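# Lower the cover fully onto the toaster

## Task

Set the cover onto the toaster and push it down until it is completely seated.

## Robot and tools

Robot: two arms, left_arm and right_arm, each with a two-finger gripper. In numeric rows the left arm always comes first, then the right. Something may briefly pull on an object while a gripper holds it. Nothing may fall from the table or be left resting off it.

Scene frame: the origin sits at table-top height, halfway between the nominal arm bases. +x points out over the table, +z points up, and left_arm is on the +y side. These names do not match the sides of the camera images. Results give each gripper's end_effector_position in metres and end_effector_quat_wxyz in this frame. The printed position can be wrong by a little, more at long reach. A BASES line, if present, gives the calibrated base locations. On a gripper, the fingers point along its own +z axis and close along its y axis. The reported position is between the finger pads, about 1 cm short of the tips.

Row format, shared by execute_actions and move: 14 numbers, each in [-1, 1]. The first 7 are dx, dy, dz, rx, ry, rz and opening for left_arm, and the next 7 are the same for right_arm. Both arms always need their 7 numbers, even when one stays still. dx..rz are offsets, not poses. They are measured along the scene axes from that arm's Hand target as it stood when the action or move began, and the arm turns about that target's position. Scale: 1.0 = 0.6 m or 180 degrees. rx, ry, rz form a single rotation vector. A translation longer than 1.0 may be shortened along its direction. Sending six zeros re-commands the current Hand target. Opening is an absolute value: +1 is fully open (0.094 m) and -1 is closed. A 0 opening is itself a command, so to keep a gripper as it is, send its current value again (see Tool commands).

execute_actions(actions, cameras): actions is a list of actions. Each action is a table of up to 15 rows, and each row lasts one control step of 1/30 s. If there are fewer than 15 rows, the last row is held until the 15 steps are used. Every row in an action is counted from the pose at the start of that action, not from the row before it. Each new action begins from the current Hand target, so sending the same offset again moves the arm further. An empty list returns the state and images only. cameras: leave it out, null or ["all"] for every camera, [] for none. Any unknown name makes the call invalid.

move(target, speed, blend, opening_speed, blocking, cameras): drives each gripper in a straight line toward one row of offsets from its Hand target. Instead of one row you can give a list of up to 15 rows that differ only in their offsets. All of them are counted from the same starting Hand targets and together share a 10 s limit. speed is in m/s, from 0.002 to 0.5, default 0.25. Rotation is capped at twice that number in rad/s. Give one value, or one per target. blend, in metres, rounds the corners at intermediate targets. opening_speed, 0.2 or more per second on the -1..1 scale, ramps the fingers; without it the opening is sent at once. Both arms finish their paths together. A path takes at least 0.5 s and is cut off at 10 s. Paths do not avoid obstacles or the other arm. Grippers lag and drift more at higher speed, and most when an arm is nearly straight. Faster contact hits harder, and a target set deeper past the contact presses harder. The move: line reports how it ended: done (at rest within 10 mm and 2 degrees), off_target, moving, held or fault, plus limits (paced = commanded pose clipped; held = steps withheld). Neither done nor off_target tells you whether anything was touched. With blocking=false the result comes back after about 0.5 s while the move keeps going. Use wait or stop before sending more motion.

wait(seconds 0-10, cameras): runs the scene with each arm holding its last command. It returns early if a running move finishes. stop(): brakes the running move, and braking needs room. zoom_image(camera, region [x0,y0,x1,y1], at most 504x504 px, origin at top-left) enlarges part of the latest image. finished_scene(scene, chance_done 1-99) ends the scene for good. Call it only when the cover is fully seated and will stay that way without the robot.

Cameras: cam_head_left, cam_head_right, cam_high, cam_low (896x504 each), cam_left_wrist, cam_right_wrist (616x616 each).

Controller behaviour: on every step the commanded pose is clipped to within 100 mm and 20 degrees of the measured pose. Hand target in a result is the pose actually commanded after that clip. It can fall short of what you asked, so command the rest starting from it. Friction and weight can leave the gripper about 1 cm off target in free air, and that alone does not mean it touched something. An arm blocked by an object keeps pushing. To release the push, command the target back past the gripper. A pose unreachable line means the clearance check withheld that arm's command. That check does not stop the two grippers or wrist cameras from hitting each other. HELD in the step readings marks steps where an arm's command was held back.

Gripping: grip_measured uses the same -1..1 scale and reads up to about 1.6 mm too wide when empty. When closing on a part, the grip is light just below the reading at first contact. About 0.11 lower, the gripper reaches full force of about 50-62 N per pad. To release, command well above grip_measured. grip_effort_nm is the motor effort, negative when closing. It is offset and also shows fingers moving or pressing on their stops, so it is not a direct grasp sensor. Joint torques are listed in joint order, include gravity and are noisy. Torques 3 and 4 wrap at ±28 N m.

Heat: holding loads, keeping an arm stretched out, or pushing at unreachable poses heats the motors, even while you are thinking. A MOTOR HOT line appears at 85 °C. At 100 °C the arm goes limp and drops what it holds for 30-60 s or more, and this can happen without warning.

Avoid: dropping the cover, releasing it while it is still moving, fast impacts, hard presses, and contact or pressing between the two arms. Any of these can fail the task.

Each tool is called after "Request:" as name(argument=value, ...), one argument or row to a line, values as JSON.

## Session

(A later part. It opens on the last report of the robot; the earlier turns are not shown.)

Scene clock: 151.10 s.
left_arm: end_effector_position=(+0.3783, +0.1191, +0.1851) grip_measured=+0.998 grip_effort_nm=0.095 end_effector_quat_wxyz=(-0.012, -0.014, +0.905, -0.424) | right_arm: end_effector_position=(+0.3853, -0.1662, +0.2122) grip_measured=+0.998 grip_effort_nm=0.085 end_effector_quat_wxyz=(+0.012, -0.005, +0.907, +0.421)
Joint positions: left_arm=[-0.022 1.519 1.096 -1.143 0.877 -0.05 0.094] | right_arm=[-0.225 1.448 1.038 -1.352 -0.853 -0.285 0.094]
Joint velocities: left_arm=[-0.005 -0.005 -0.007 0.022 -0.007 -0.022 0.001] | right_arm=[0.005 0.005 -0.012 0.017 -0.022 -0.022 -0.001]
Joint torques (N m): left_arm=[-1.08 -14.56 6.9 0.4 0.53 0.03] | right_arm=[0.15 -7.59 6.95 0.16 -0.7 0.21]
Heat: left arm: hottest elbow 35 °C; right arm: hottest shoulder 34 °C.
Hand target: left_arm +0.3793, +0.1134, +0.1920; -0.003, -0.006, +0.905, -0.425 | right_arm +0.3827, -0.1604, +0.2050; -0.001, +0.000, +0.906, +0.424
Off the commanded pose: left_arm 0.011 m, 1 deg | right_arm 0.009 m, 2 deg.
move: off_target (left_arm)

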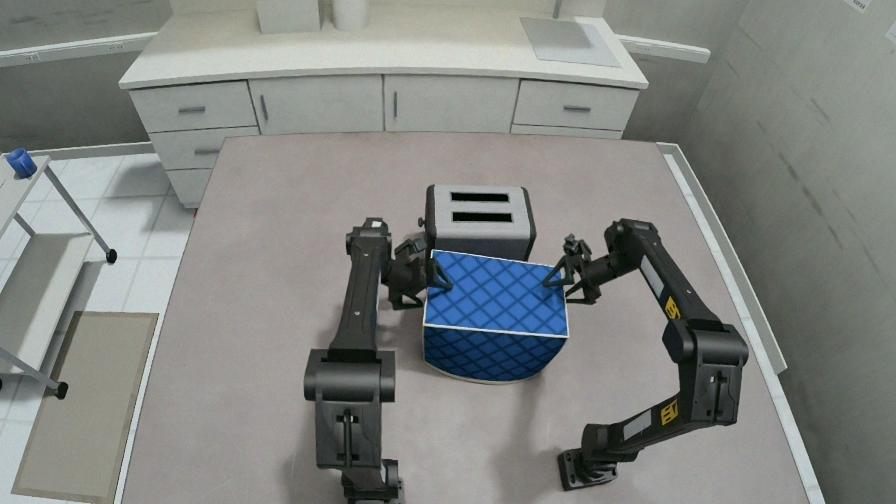

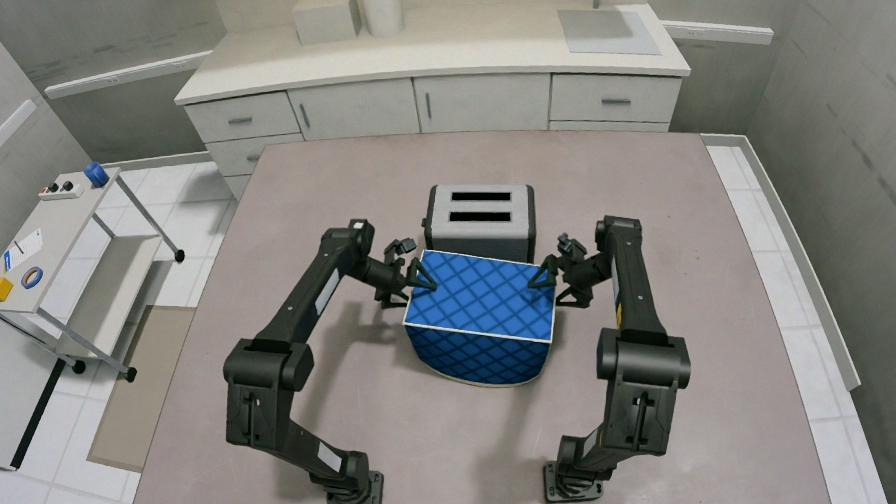

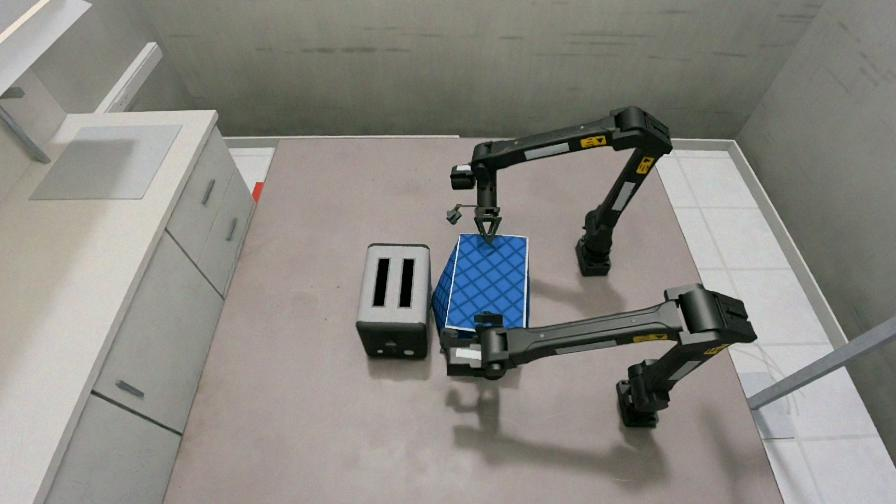

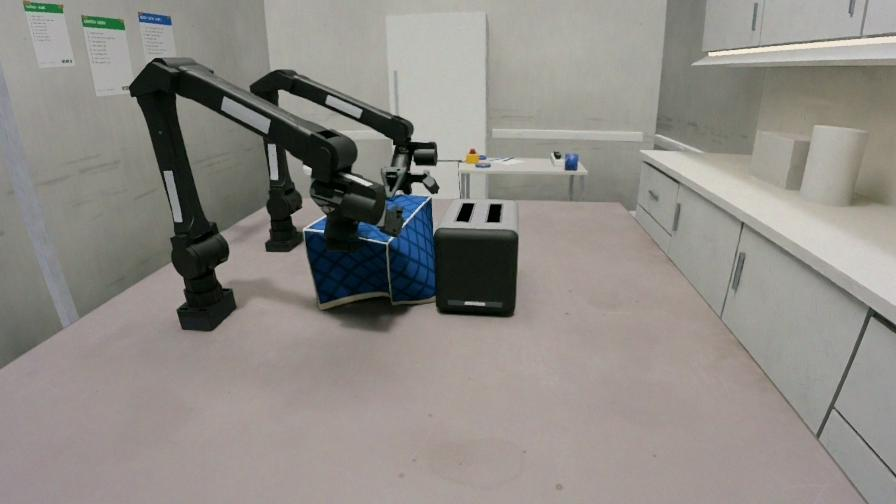

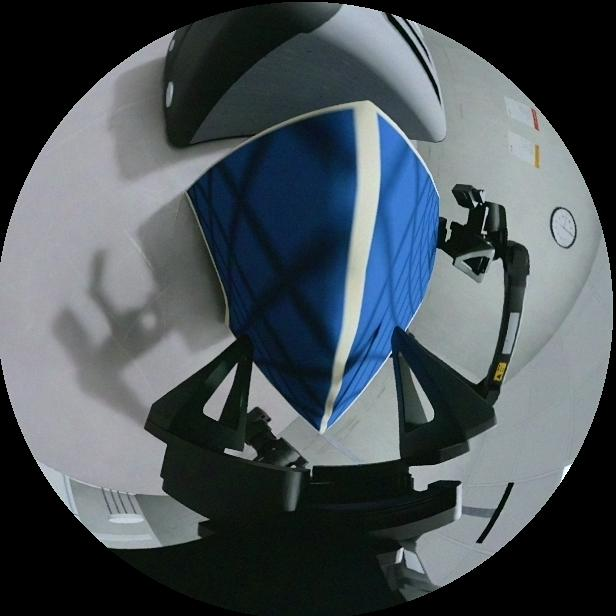

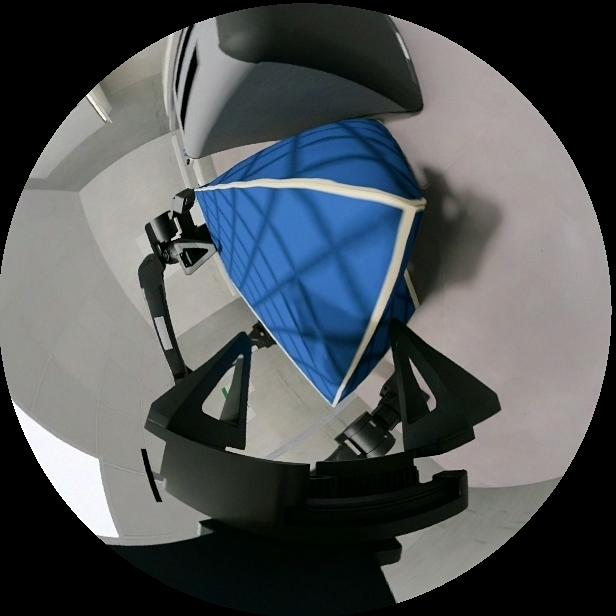

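Request:
move(
  target=[0,0,0,0,0,0,1,0,0.003,-0.033,0,0,0,1],
  speed=0.08,
  cameras=["cam_right_wrist"],
)

Request:
move(
  target=[0,0,0,0,0,0,-1,0,0,0,0,0,0,-1],
  opening_speed=1,
  cameras=[],
)

Request:
move(
  target=[0,0.02,0.08,0,0,0,-1,0,-0.0,0.08,0,0,0,-1],
  speed=0.06,
)

Request:
zoom_image(
  camera="cam_low",
  region=[260, 170, 540, 340],
)

Scene clock: 158.17 s.
left_arm: end_effector_position=(+0.3784, +0.1191, +0.1851) grip_measured=+0.998 grip_effort_nm=0.100 end_effector_quat_wxyz=(-0.012, -0.014, +0.905, -0.424) | right_arm: end_effector_position=(+0.3847, -0.1648, +0.1970) grip_measured=+0.998 grip_effort_nm=0.095 end_effector_quat_wxyz=(+0.018, -0.006, +0.908, +0.420)
Joint positions: left_arm=[-0.022 1.519 1.096 -1.143 0.877 -0.05 0.094] | right_arm=[-0.221 1.455 1.003 -1.292 -0.854 -0.278 0.094]
Joint velocities: left_arm=[-0.005 0.005 -0.002 0.007 -0.051 -0.051 0] | right_arm=[-0.005 0.005 -0.002 -0.002 -0.037 0.007 0]
Joint torques (N m): left_arm=[-0.91 -14.51 6.84 0.5 0.51 0.03] | right_arm=[0.21 -6.59 6.86 0.1 -0.7 0.2]
Heat: left arm: hottest elbow 34 °C; right arm: hottest shoulder 34 °C.
Hand target: left_arm +0.3793, +0.1134, +0.1920; -0.003, -0.006, +0.905, -0.425 | right_arm +0.3825, -0.1586, +0.1854; -0.001, +0.001, +0.906, +0.424
Off the commanded pose: left_arm 0.009 m, 1 deg | right_arm 0.013 m, 2 deg.
move: off_target (right_arm)
Images, in order (width x height): cam_right_wrist 616x616.

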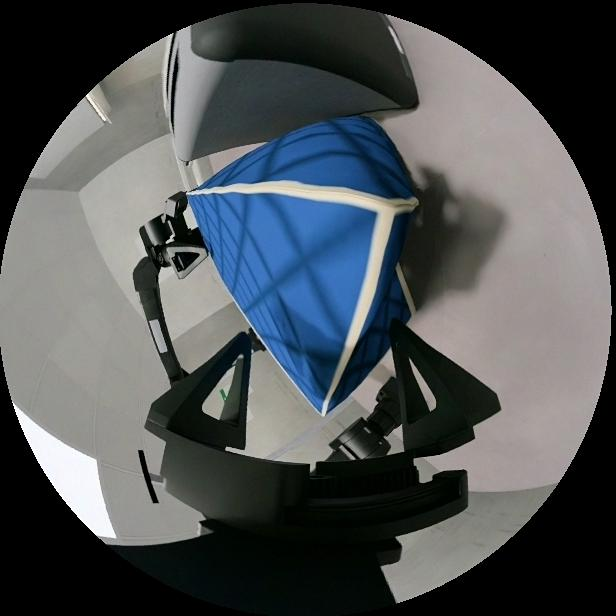

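Scene clock: 160.40 s.
left_arm: end_effector_position=(+0.3781, +0.1181, +0.1851) grip_measured=-0.892 grip_effort_nm=-1.023 end_effector_quat_wxyz=(-0.013, -0.013, +0.905, -0.425) | right_arm: end_effector_position=(+0.3848, -0.1628, +0.1974) grip_measured=-0.930 grip_effort_nm=-0.945 end_effector_quat_wxyz=(+0.017, -0.007, +0.907, +0.421)
Joint positions: left_arm=[-0.025 1.519 1.096 -1.143 0.877 -0.051 0.005] | right_arm=[-0.217 1.455 1.003 -1.291 -0.857 -0.275 0.003]
Joint velocities: left_arm=[-0.005 -0.005 0.012 -0.002 0.081 -0.066 0.001] | right_arm=[-0.005 0.005 -0.012 -0.002 -0.007 -0.037 -0.002]
Joint torques (N m): left_arm=[-1.03 -14.62 6.79 0.44 0.5 0.05] | right_arm=[-0.15 -6.59 6.89 0.16 -0.57 0.19]
Heat: left arm: hottest elbow 34 °C; right arm: hottest shoulder 34 °C.
Hand target: left_arm +0.3793, +0.1134, +0.1920; -0.003, -0.006, +0.905, -0.425 | right_arm +0.3825, -0.1585, +0.1853; -0.001, +0.000, +0.906, +0.424
Off the commanded pose: left_arm 0.008 m, 1 deg | right_arm 0.013 m, 2 deg.
move: off_target (right_arm)
No camera images: "cameras" was empty.

Scene clock: 161.83 s.
left_arm: end_effector_position=(+0.3653, +0.1183, +0.2145) grip_measured=-0.892 grip_effort_nm=-1.018 end_effector_quat_wxyz=(-0.035, -0.016, +0.905, -0.424) | right_arm: end_effector_position=(+0.3696, -0.1600, +0.2106) grip_measured=-0.936 grip_effort_nm=-1.038 end_effector_quat_wxyz=(-0.023, +0.012, +0.903, +0.428)
Joint positions: left_arm=[-0.025 1.485 1.14 -1.28 0.877 -0.03 0.005] | right_arm=[-0.217 1.446 1.021 -1.408 -0.857 -0.274 0.003]
Joint velocities: left_arm=[-0.005 -0.005 -0.017 -0.007 -0.007 -0.037 0] | right_arm=[-0.005 -0.005 0.002 -0.002 0.007 0.051 0.001]
Joint torques (N m): left_arm=[1.03 -14.74 10.17 -0.32 0.47 0.21] | right_arm=[-0.32 -9.52 12.21 -0.54 -0.59 0.17]
Heat: left arm: hottest elbow 34 °C; right arm: hottest shoulder 34 °C.
Hand target: left_arm +0.3793, +0.1246, +0.2399; -0.003, -0.006, +0.905, -0.425 | right_arm +0.3830, -0.1587, +0.2334; -0.001, +0.001, +0.906, +0.424
Off the commanded pose: left_arm 0.030 m, 4 deg | right_arm 0.026 m, 3 deg.
move: off_target (left_arm, right_arm)

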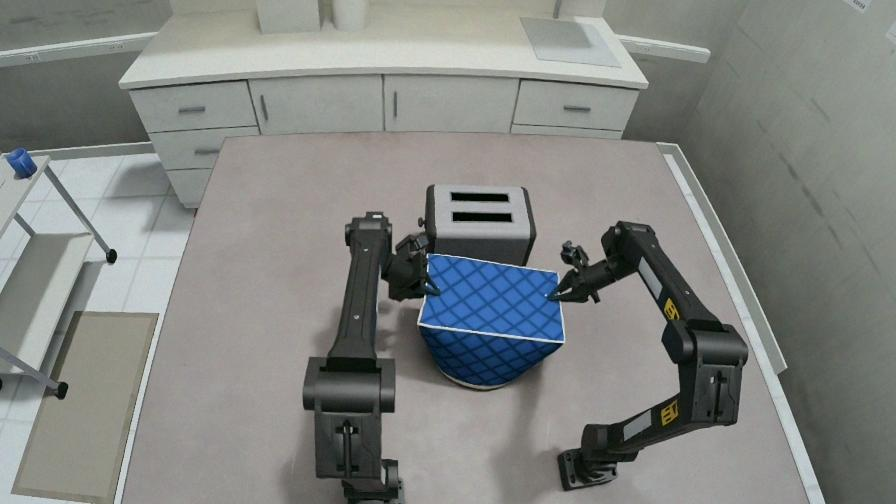

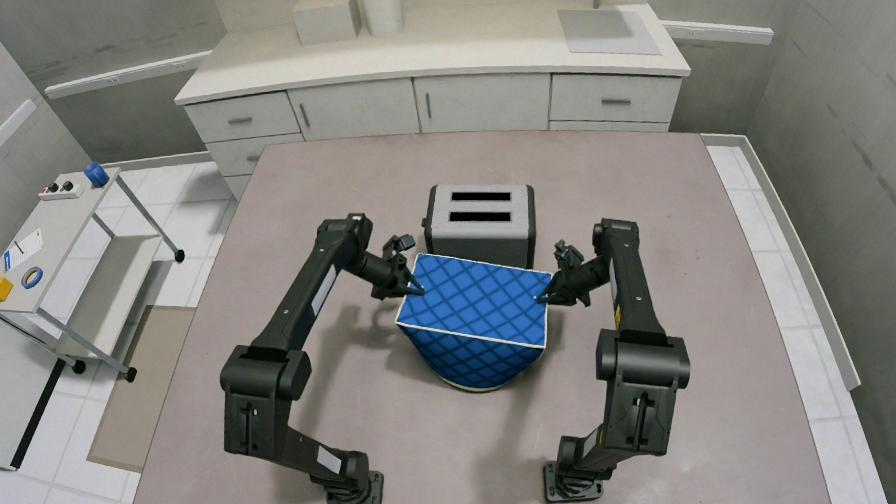

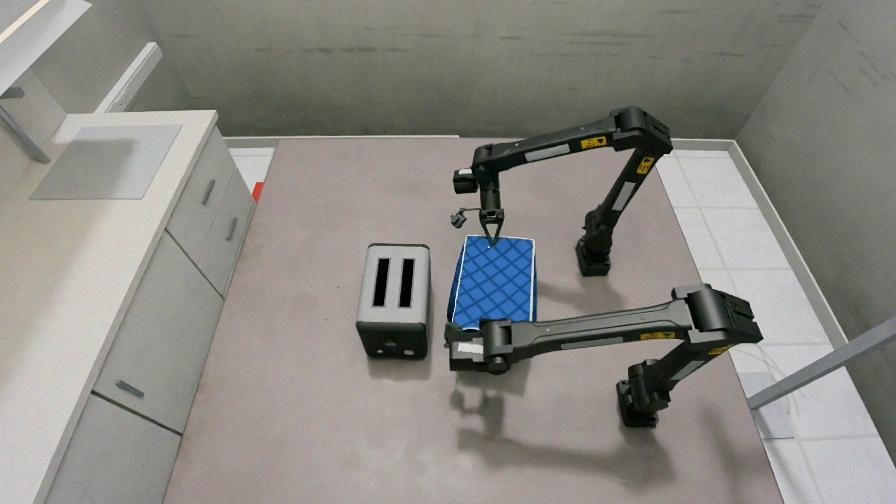

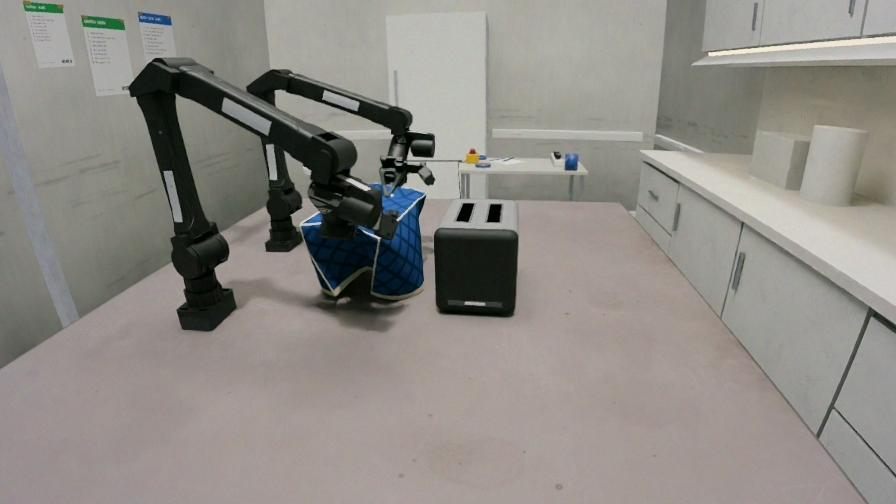

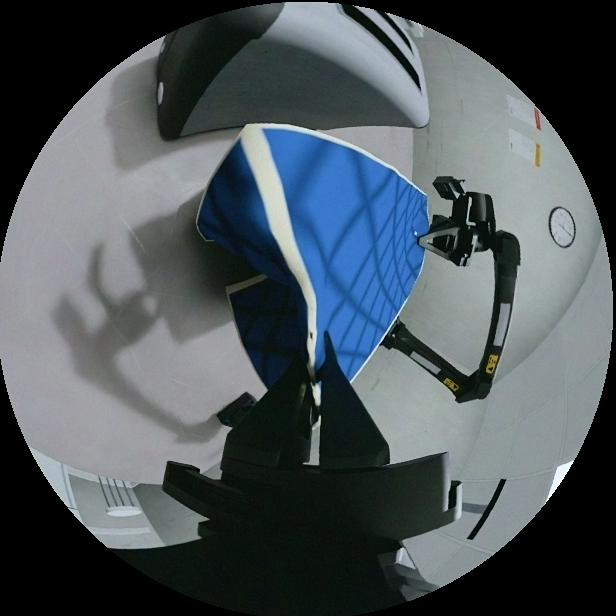

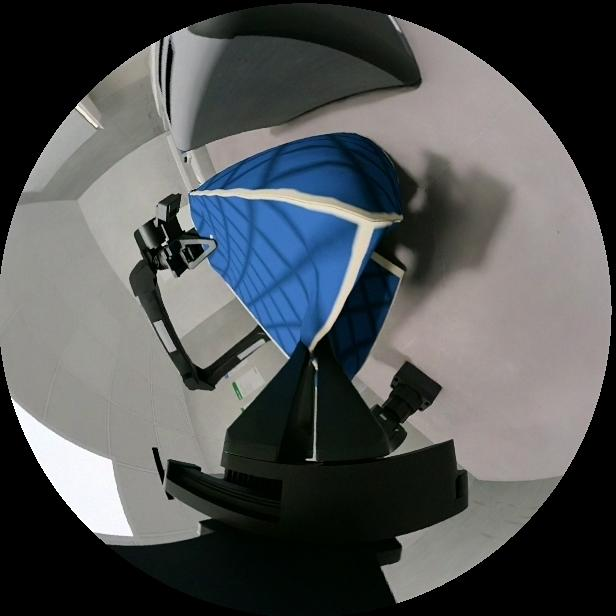

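Scaled by 1.800.

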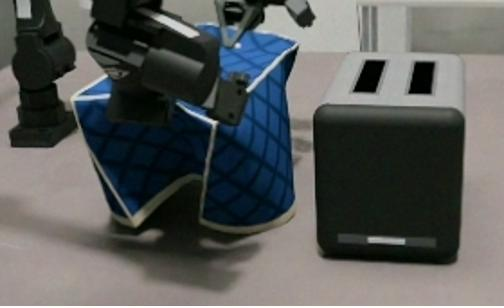

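Request:
move(
  target=[0,0,-0.06,0,0,0,-1,0,-0.0,-0.05,0,0,0,-1],
  speed=0.1,
  cameras=[],
)

Request:
move(
  target=[0,0,0,0,0,0,1,0,0,0,0,0,0,1],
  opening_speed=1.5,
  cameras=[],
)

Request:
move(
  target=[
    [0,0.12,0.1,0,0,0,1,0,-0.12,0.1,0,0,0,1],
    [0,0.12,0.17,0.123,-0.13,0.105,1,0,-0.08,0.17,-0.123,-0.13,-0.105,1],
  ],
  speed=0.15,
)

Scene clock: 184.43 s.
left_arm: end_effector_position=(+0.3717, +0.1182, +0.2069) grip_measured=-0.892 grip_effort_nm=-1.028 end_effector_quat_wxyz=(-0.012, -0.004, +0.905, -0.425) | right_arm: end_effector_position=(+0.3815, -0.1622, +0.2077) grip_measured=-0.936 grip_effort_nm=-1.038 end_effector_quat_wxyz=(+0.007, -0.002, +0.906, +0.423)
Joint positions: left_arm=[-0.025 1.485 1.12 -1.21 0.877 -0.026 0.005] | right_arm=[-0.217 1.446 1.021 -1.341 -0.857 -0.274 0.003]
Joint velocities: left_arm=[-0.015 -0.005 -0.007 -0.007 -0.066 0.007 0] | right_arm=[-0.015 -0.005 0.012 -0.002 -0.022 0.007 0]
Joint torques (N m): left_arm=[1.08 -11.99 7.09 0.49 0.52 0.25] | right_arm=[-0.09 -7.36 7.92 0.09 -0.58 0.19]
Heat: left arm: hottest elbow 34 °C; right arm: hottest shoulder 33 °C.
Hand target: left_arm +0.3794, +0.1251, +0.2040; -0.003, -0.006, +0.905, -0.425 | right_arm +0.3826, -0.1586, +0.2033; -0.001, +0.001, +0.906, +0.424
Off the commanded pose: left_arm 0.010 m, 1 deg | right_arm 0.006 m, 1 deg.
move: done
No camera images: "cameras" was empty.

Scene clock: 186.20 s.
left_arm: end_effector_position=(+0.3725, +0.1201, +0.2069) grip_measured=+0.997 grip_effort_nm=0.095 end_effector_quat_wxyz=(-0.010, -0.006, +0.905, -0.425) | right_arm: end_effector_position=(+0.3815, -0.1622, +0.2077) grip_measured=+0.997 grip_effort_nm=0.095 end_effector_quat_wxyz=(+0.007, -0.002, +0.906, +0.423)
Joint positions: left_arm=[-0.02 1.485 1.12 -1.209 0.877 -0.026 0.094] | right_arm=[-0.217 1.446 1.021 -1.341 -0.857 -0.274 0.094]
Joint velocities: left_arm=[-0.005 0.015 -0.012 -0.017 -0.066 -0.037 0.001] | right_arm=[-0.005 0.005 0.017 -0.002 -0.051 0.022 0]
Joint torques (N m): left_arm=[0.62 -11.63 7.15 0.42 0.52 0.2] | right_arm=[-0.21 -7.24 7.94 0.06 -0.58 0.18]
Heat: left arm: hottest elbow 34 °C; right arm: hottest shoulder 33 °C.
Hand target: left_arm +0.3794, +0.1252, +0.2040; -0.003, -0.006, +0.905, -0.425 | right_arm +0.3826, -0.1586, +0.2033; -0.001, +0.001, +0.906, +0.424
Off the commanded pose: left_arm 0.009 m, 1 deg | right_arm 0.006 m, 1 deg.
move: done
No camera images: "cameras" was empty.

Scene clock: 189.87 s.
left_arm: end_effector_position=(+0.3777, +0.2010, +0.2944) grip_measured=+0.998 grip_effort_nm=0.090 end_effector_quat_wxyz=(+0.234, -0.071, +0.941, -0.233) | right_arm: end_effector_position=(+0.3869, -0.2122, +0.3078) grip_measured=+0.998 grip_effort_nm=0.095 end_effector_quat_wxyz=(+0.247, +0.064, +0.939, +0.230)
Joint positions: left_arm=[0.031 1.115 1.059 -0.984 0.435 -0.235 0.094] | right_arm=[-0.221 1.018 0.976 -1.039 -0.506 0.08 0.094]
Joint velocities: left_arm=[-0.005 -0.005 0.002 0.017 0.007 -0.022 -0.001] | right_arm=[-0.015 0.005 0.007 -0.017 0.007 0.037 0.001]
Joint torques (N m): left_arm=[-1.38 -9.29 8.28 1.37 0.11 0.01] | right_arm=[0.32 -5.48 8.81 1.26 -0.1 0.25]
Heat: left arm: hottest elbow 35 °C; right arm: hottest shoulder 33 °C.
Hand target: left_arm +0.3791, +0.1949, +0.3049; +0.250, -0.065, +0.937, -0.235 | right_arm +0.3841, -0.2072, +0.3079; +0.251, +0.063, +0.938, +0.231
Off the commanded pose: left_arm 0.012 m, 2 deg | right_arm 0.008 m, 0 deg.
move: off_target (left_arm)

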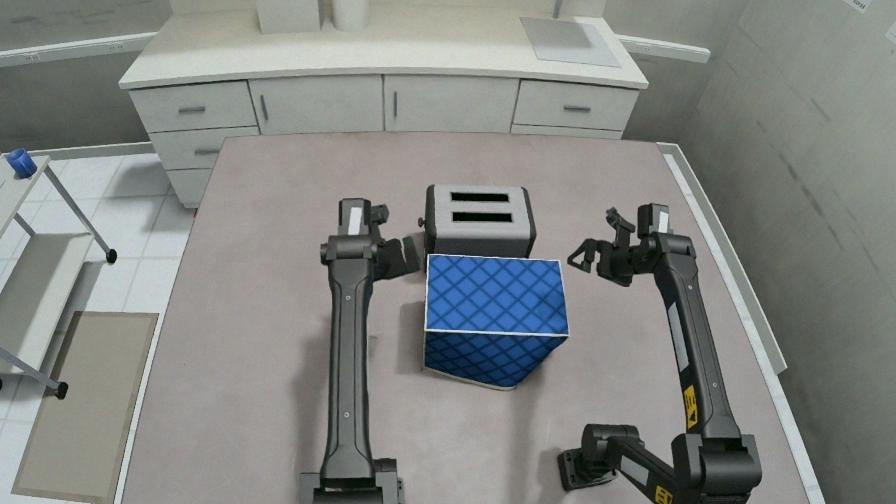

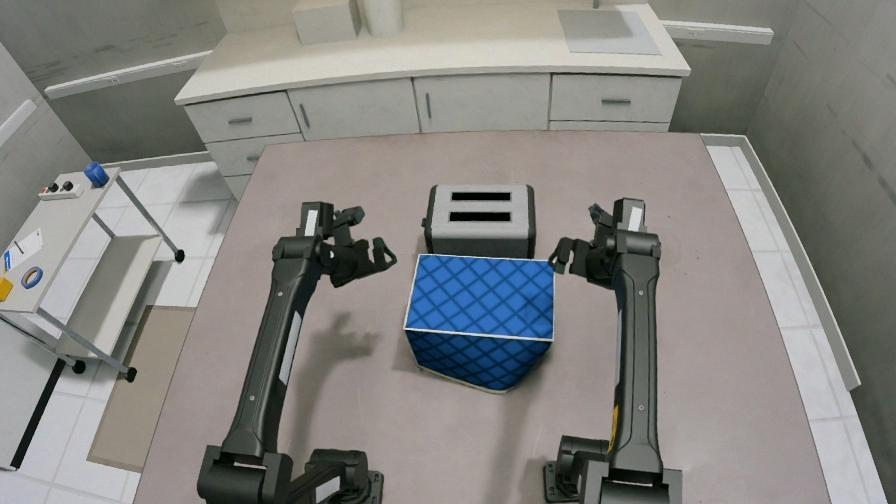

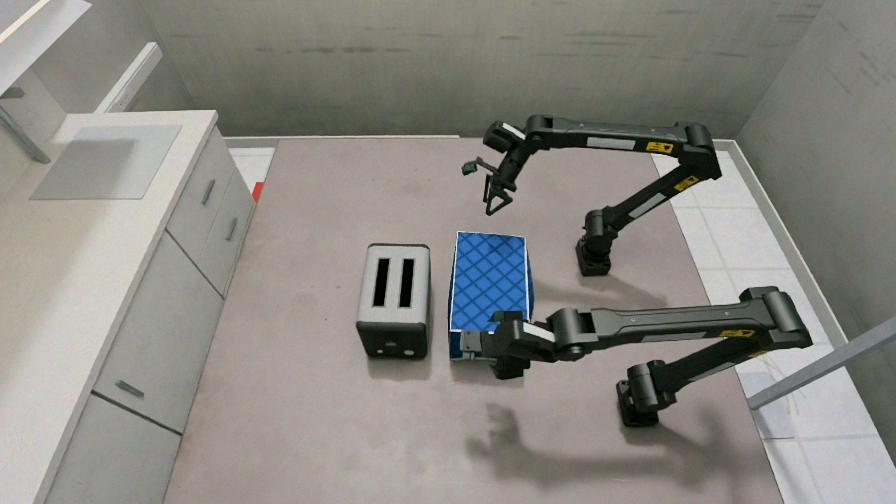

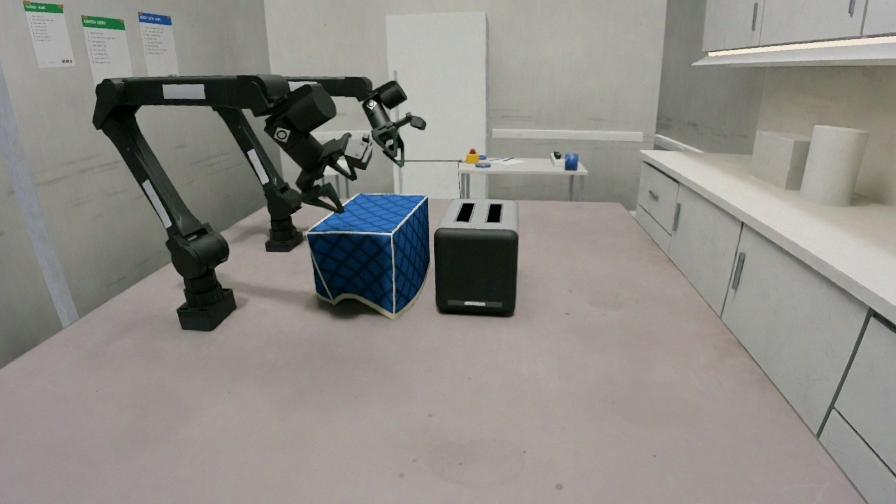

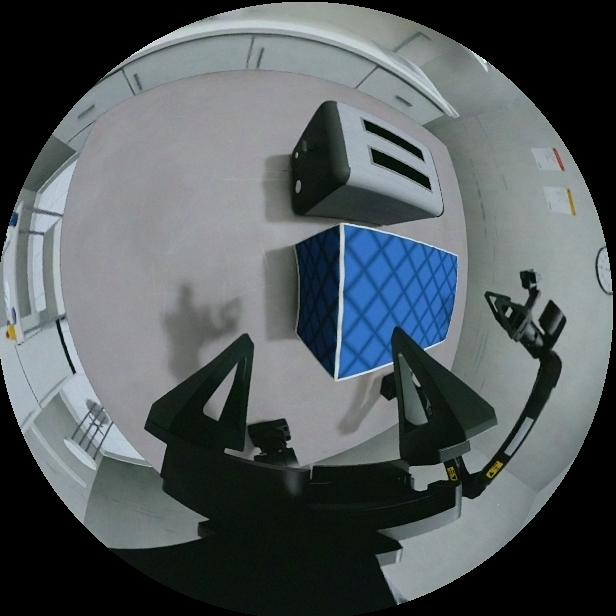

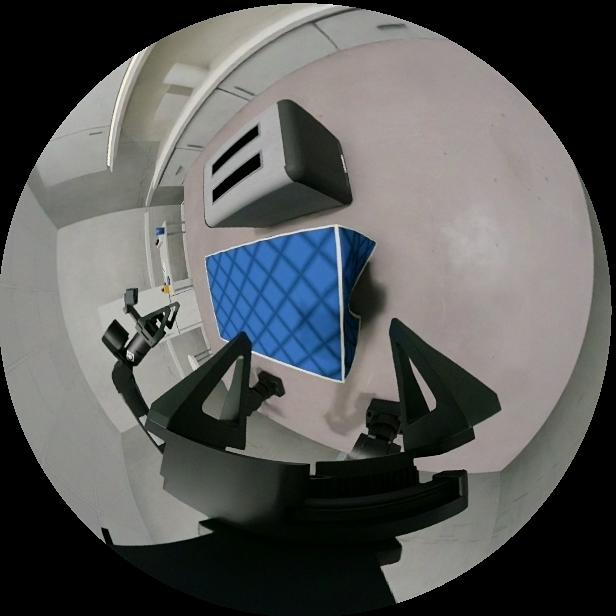

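Request:
move(
  target=[
    [-0.015,-0.095,-0.09,0,0,0,1,-0.029,0.028,-0.108,0,0,0,1],
    [0.017,-0.13,-0.167,0,0,0,1,0.003,0.063,-0.185,0,0,0,1],
  ],
  speed=0.1,
  cameras=["cam_low","cam_left_wrist","cam_right_wrist"],
)

Scene clock: 213.33 s.
left_arm: end_effector_position=(+0.3837, +0.1268, +0.2014) grip_measured=+0.998 grip_effort_nm=0.090 end_effector_quat_wxyz=(+0.244, -0.068, +0.940, -0.231) | right_arm: end_effector_position=(+0.3850, -0.1733, +0.2078) grip_measured=+0.998 grip_effort_nm=0.095 end_effector_quat_wxyz=(+0.262, +0.060, +0.935, +0.231)
Joint positions: left_arm=[-0.189 1.179 0.846 -0.617 0.309 -0.428 0.094] | right_arm=[-0.091 1.028 0.699 -0.662 -0.443 0.208 0.094]
Joint velocities: left_arm=[0.005 0.005 -0.007 -0.012 -0.007 -0.037 0.001] | right_arm=[-0.015 -0.005 0.002 -0.012 0.022 -0.007 0]
Joint torques (N m): left_arm=[-1.49 -7.53 8.17 1.46 0 0.03] | right_arm=[0.21 -3.02 8.58 1.42 -0.04 0.25]
Heat: left arm: hottest elbow 36 °C; right arm: hottest shoulder 32 °C.
Hand target: left_arm +0.3888, +0.1195, +0.2032; +0.249, -0.064, +0.938, -0.234 | right_arm +0.3845, -0.1688, +0.1975; +0.251, +0.064, +0.937, +0.233
Off the commanded pose: left_arm 0.012 m, 1 deg | right_arm 0.012 m, 1 deg.
move: off_target (left_arm, right_arm)
Images, in order (width x height): cam_low 896x504, cam_left_wrist 616x616, cam_right_wrist 616x616.

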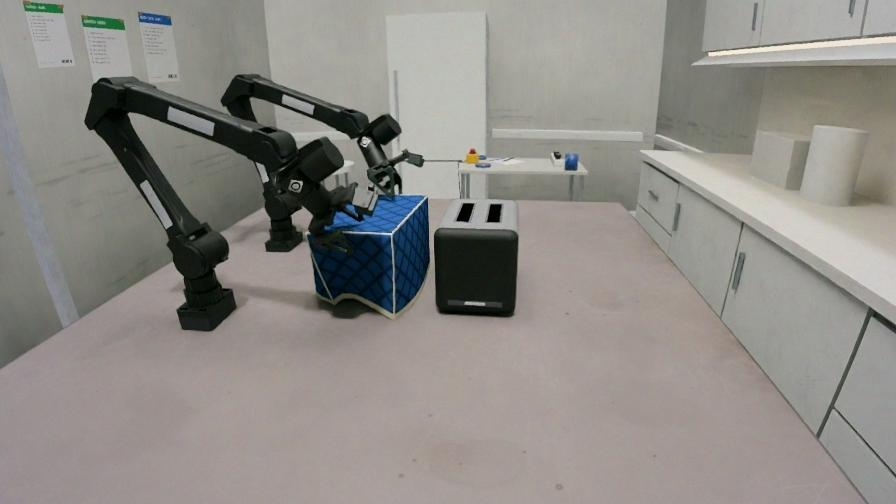

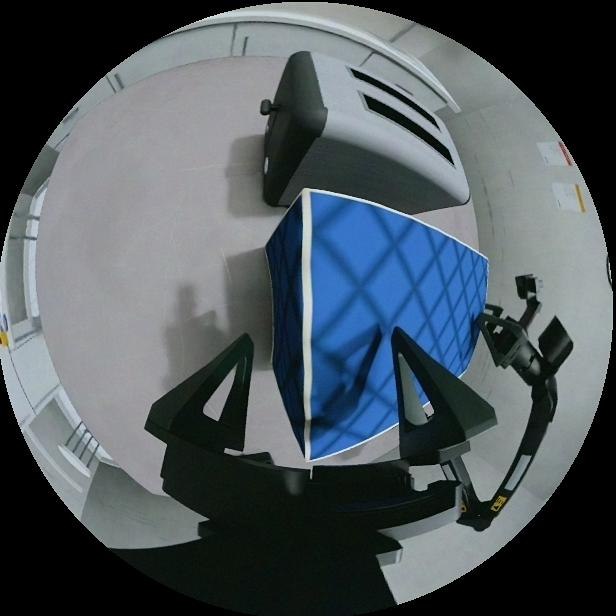

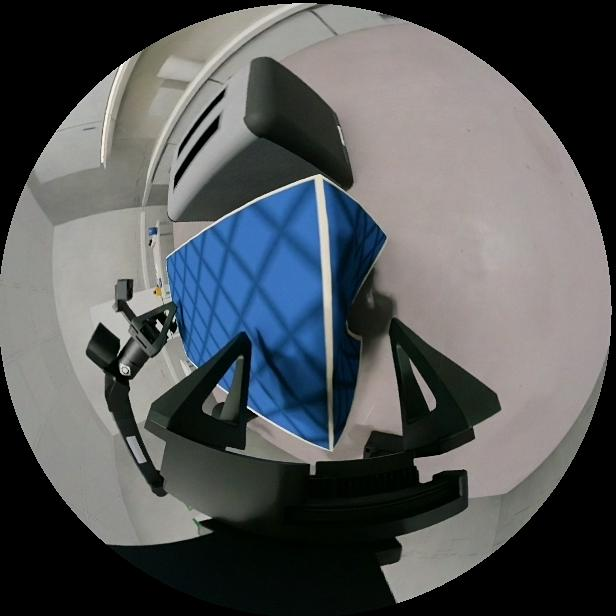

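Request:
move(
  target=[0,0.006,-0.03,0,0,0,1,0,0.0,-0.035,0,0,0,1],
  speed=0.06,
  cameras=[],
)

Request:
move(
  target=[0,0,0,0,0,0,-1,0,0,0,0,0,0,-1],
  opening_speed=1,
)

Request:
zoom_image(
  camera="cam_low",
  region=[260, 170, 540, 340],
)

Scene clock: 220.17 s.
left_arm: end_effector_position=(+0.3838, +0.1268, +0.1867) grip_measured=+0.998 grip_effort_nm=0.090 end_effector_quat_wxyz=(+0.246, -0.067, +0.939, -0.231) | right_arm: end_effector_position=(+0.3862, -0.1733, +0.1892) grip_measured=+0.998 grip_effort_nm=0.095 end_effector_quat_wxyz=(+0.264, +0.060, +0.934, +0.231)
Joint positions: left_arm=[-0.189 1.194 0.814 -0.566 0.309 -0.428 0.094] | right_arm=[-0.091 1.052 0.66 -0.593 -0.443 0.209 0.094]
Joint velocities: left_arm=[-0.005 -0.005 -0.002 -0.002 -0.022 0.022 0] | right_arm=[-0.015 -0.015 -0.012 0.002 -0.037 -0.007 0]
Joint torques (N m): left_arm=[-0.5 -7.77 7.86 1.5 0.26 0.08] | right_arm=[0.03 -2.78 8.16 1.44 -0.03 0.25]
Heat: left arm: hottest elbow 36 °C; right arm: hottest shoulder 32 °C.
Hand target: left_arm +0.3889, +0.1233, +0.1855; +0.249, -0.064, +0.938, -0.234 | right_arm +0.3842, -0.1687, +0.1764; +0.251, +0.064, +0.937, +0.233
Off the commanded pose: left_arm 0.006 m, 1 deg | right_arm 0.014 m, 2 deg.
move: off_target (right_arm)
No camera images: "cameras" was empty.

Scene clock: 222.40 s.
left_arm: end_effector_position=(+0.3844, +0.1203, +0.1895) grip_measured=-0.918 grip_effort_nm=-0.969 end_effector_quat_wxyz=(+0.248, -0.060, +0.936, -0.242) | right_arm: end_effector_position=(+0.3866, -0.1657, +0.1909) grip_measured=-0.908 grip_effort_nm=-0.994 end_effector_quat_wxyz=(+0.266, +0.050, +0.933, +0.239)
Joint positions: left_arm=[-0.196 1.194 0.814 -0.552 0.327 -0.428 0.004] | right_arm=[-0.075 1.052 0.66 -0.584 -0.453 0.211 0.004]
Joint velocities: left_arm=[-0.005 -0.005 -0.022 0.007 -0.022 -0.037 -0.002] | right_arm=[0.005 0.005 -0.012 -0.017 -0.051 -0.022 -0.002]
Joint torques (N m): left_arm=[-0.03 -7.77 7.84 1.03 -0.43 0.1] | right_arm=[-1.2 -2.73 8.16 1.13 0.38 0.22]
Heat: left arm: hottest elbow 36 °C; right arm: hottest shoulder 32 °C.
Hand target: left_arm +0.3889, +0.1232, +0.1856; +0.249, -0.064, +0.938, -0.234 | right_arm +0.3842, -0.1688, +0.1764; +0.251, +0.064, +0.937, +0.233
Off the commanded pose: left_arm 0.007 m, 1 deg | right_arm 0.015 m, 2 deg.
move: off_target (right_arm)

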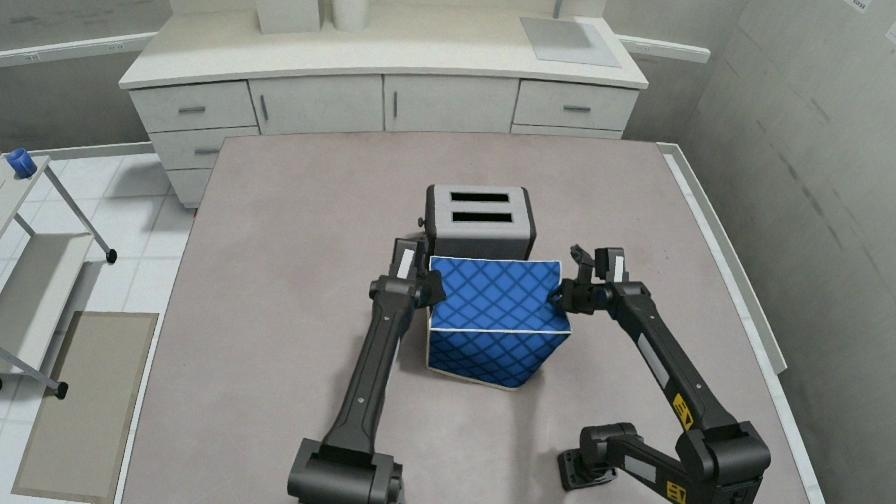

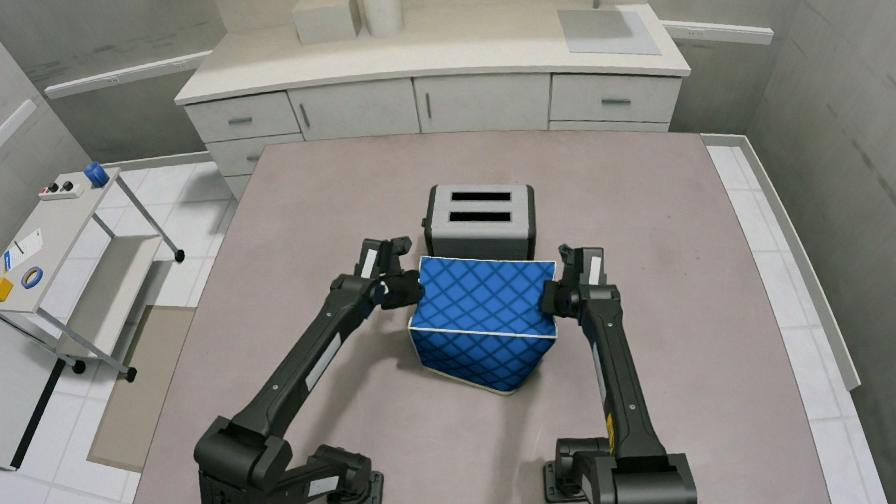

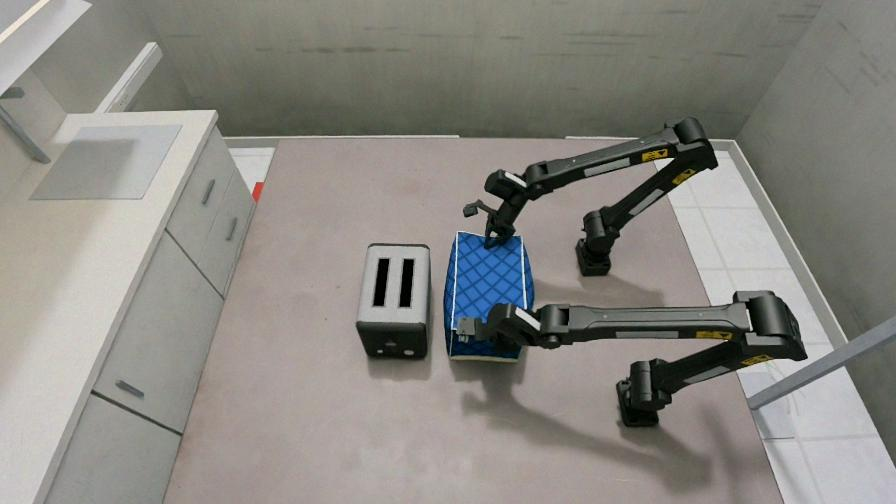

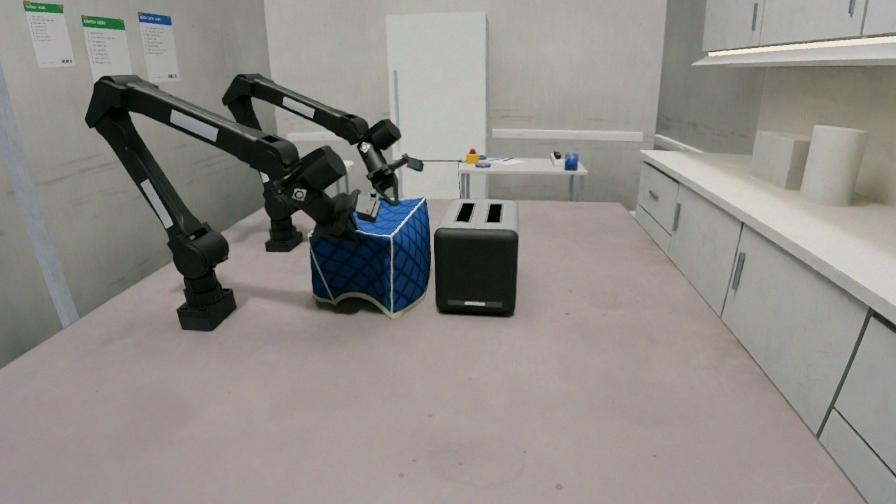

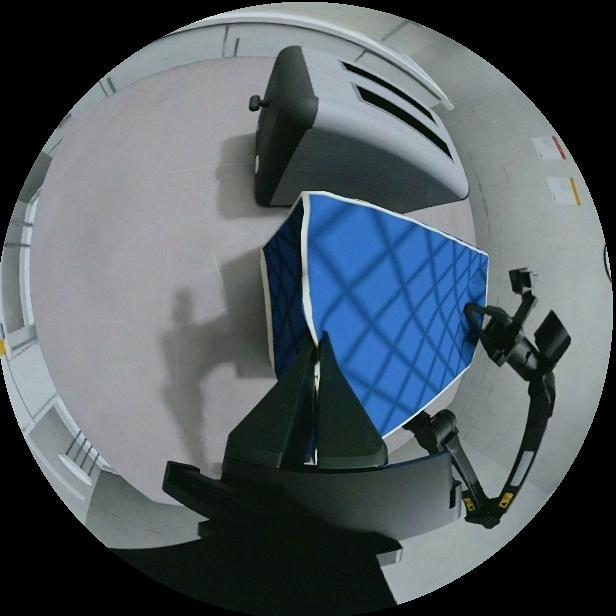

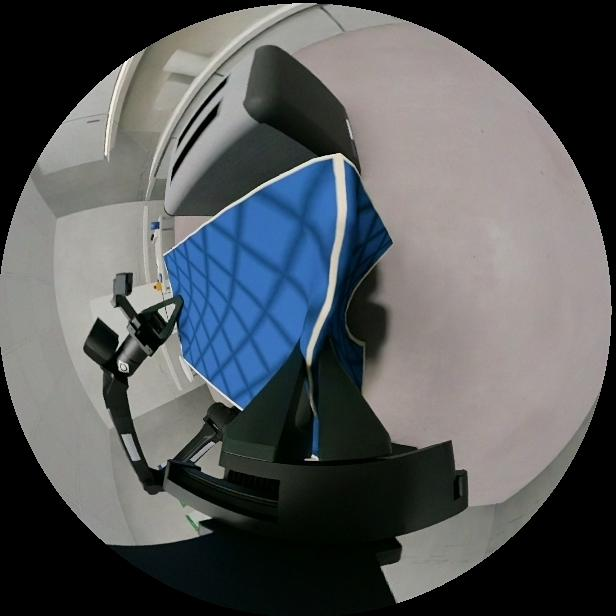

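Scaled by 1.800.

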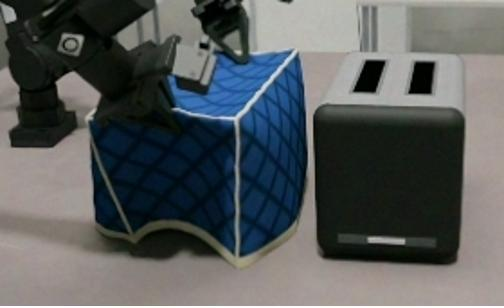

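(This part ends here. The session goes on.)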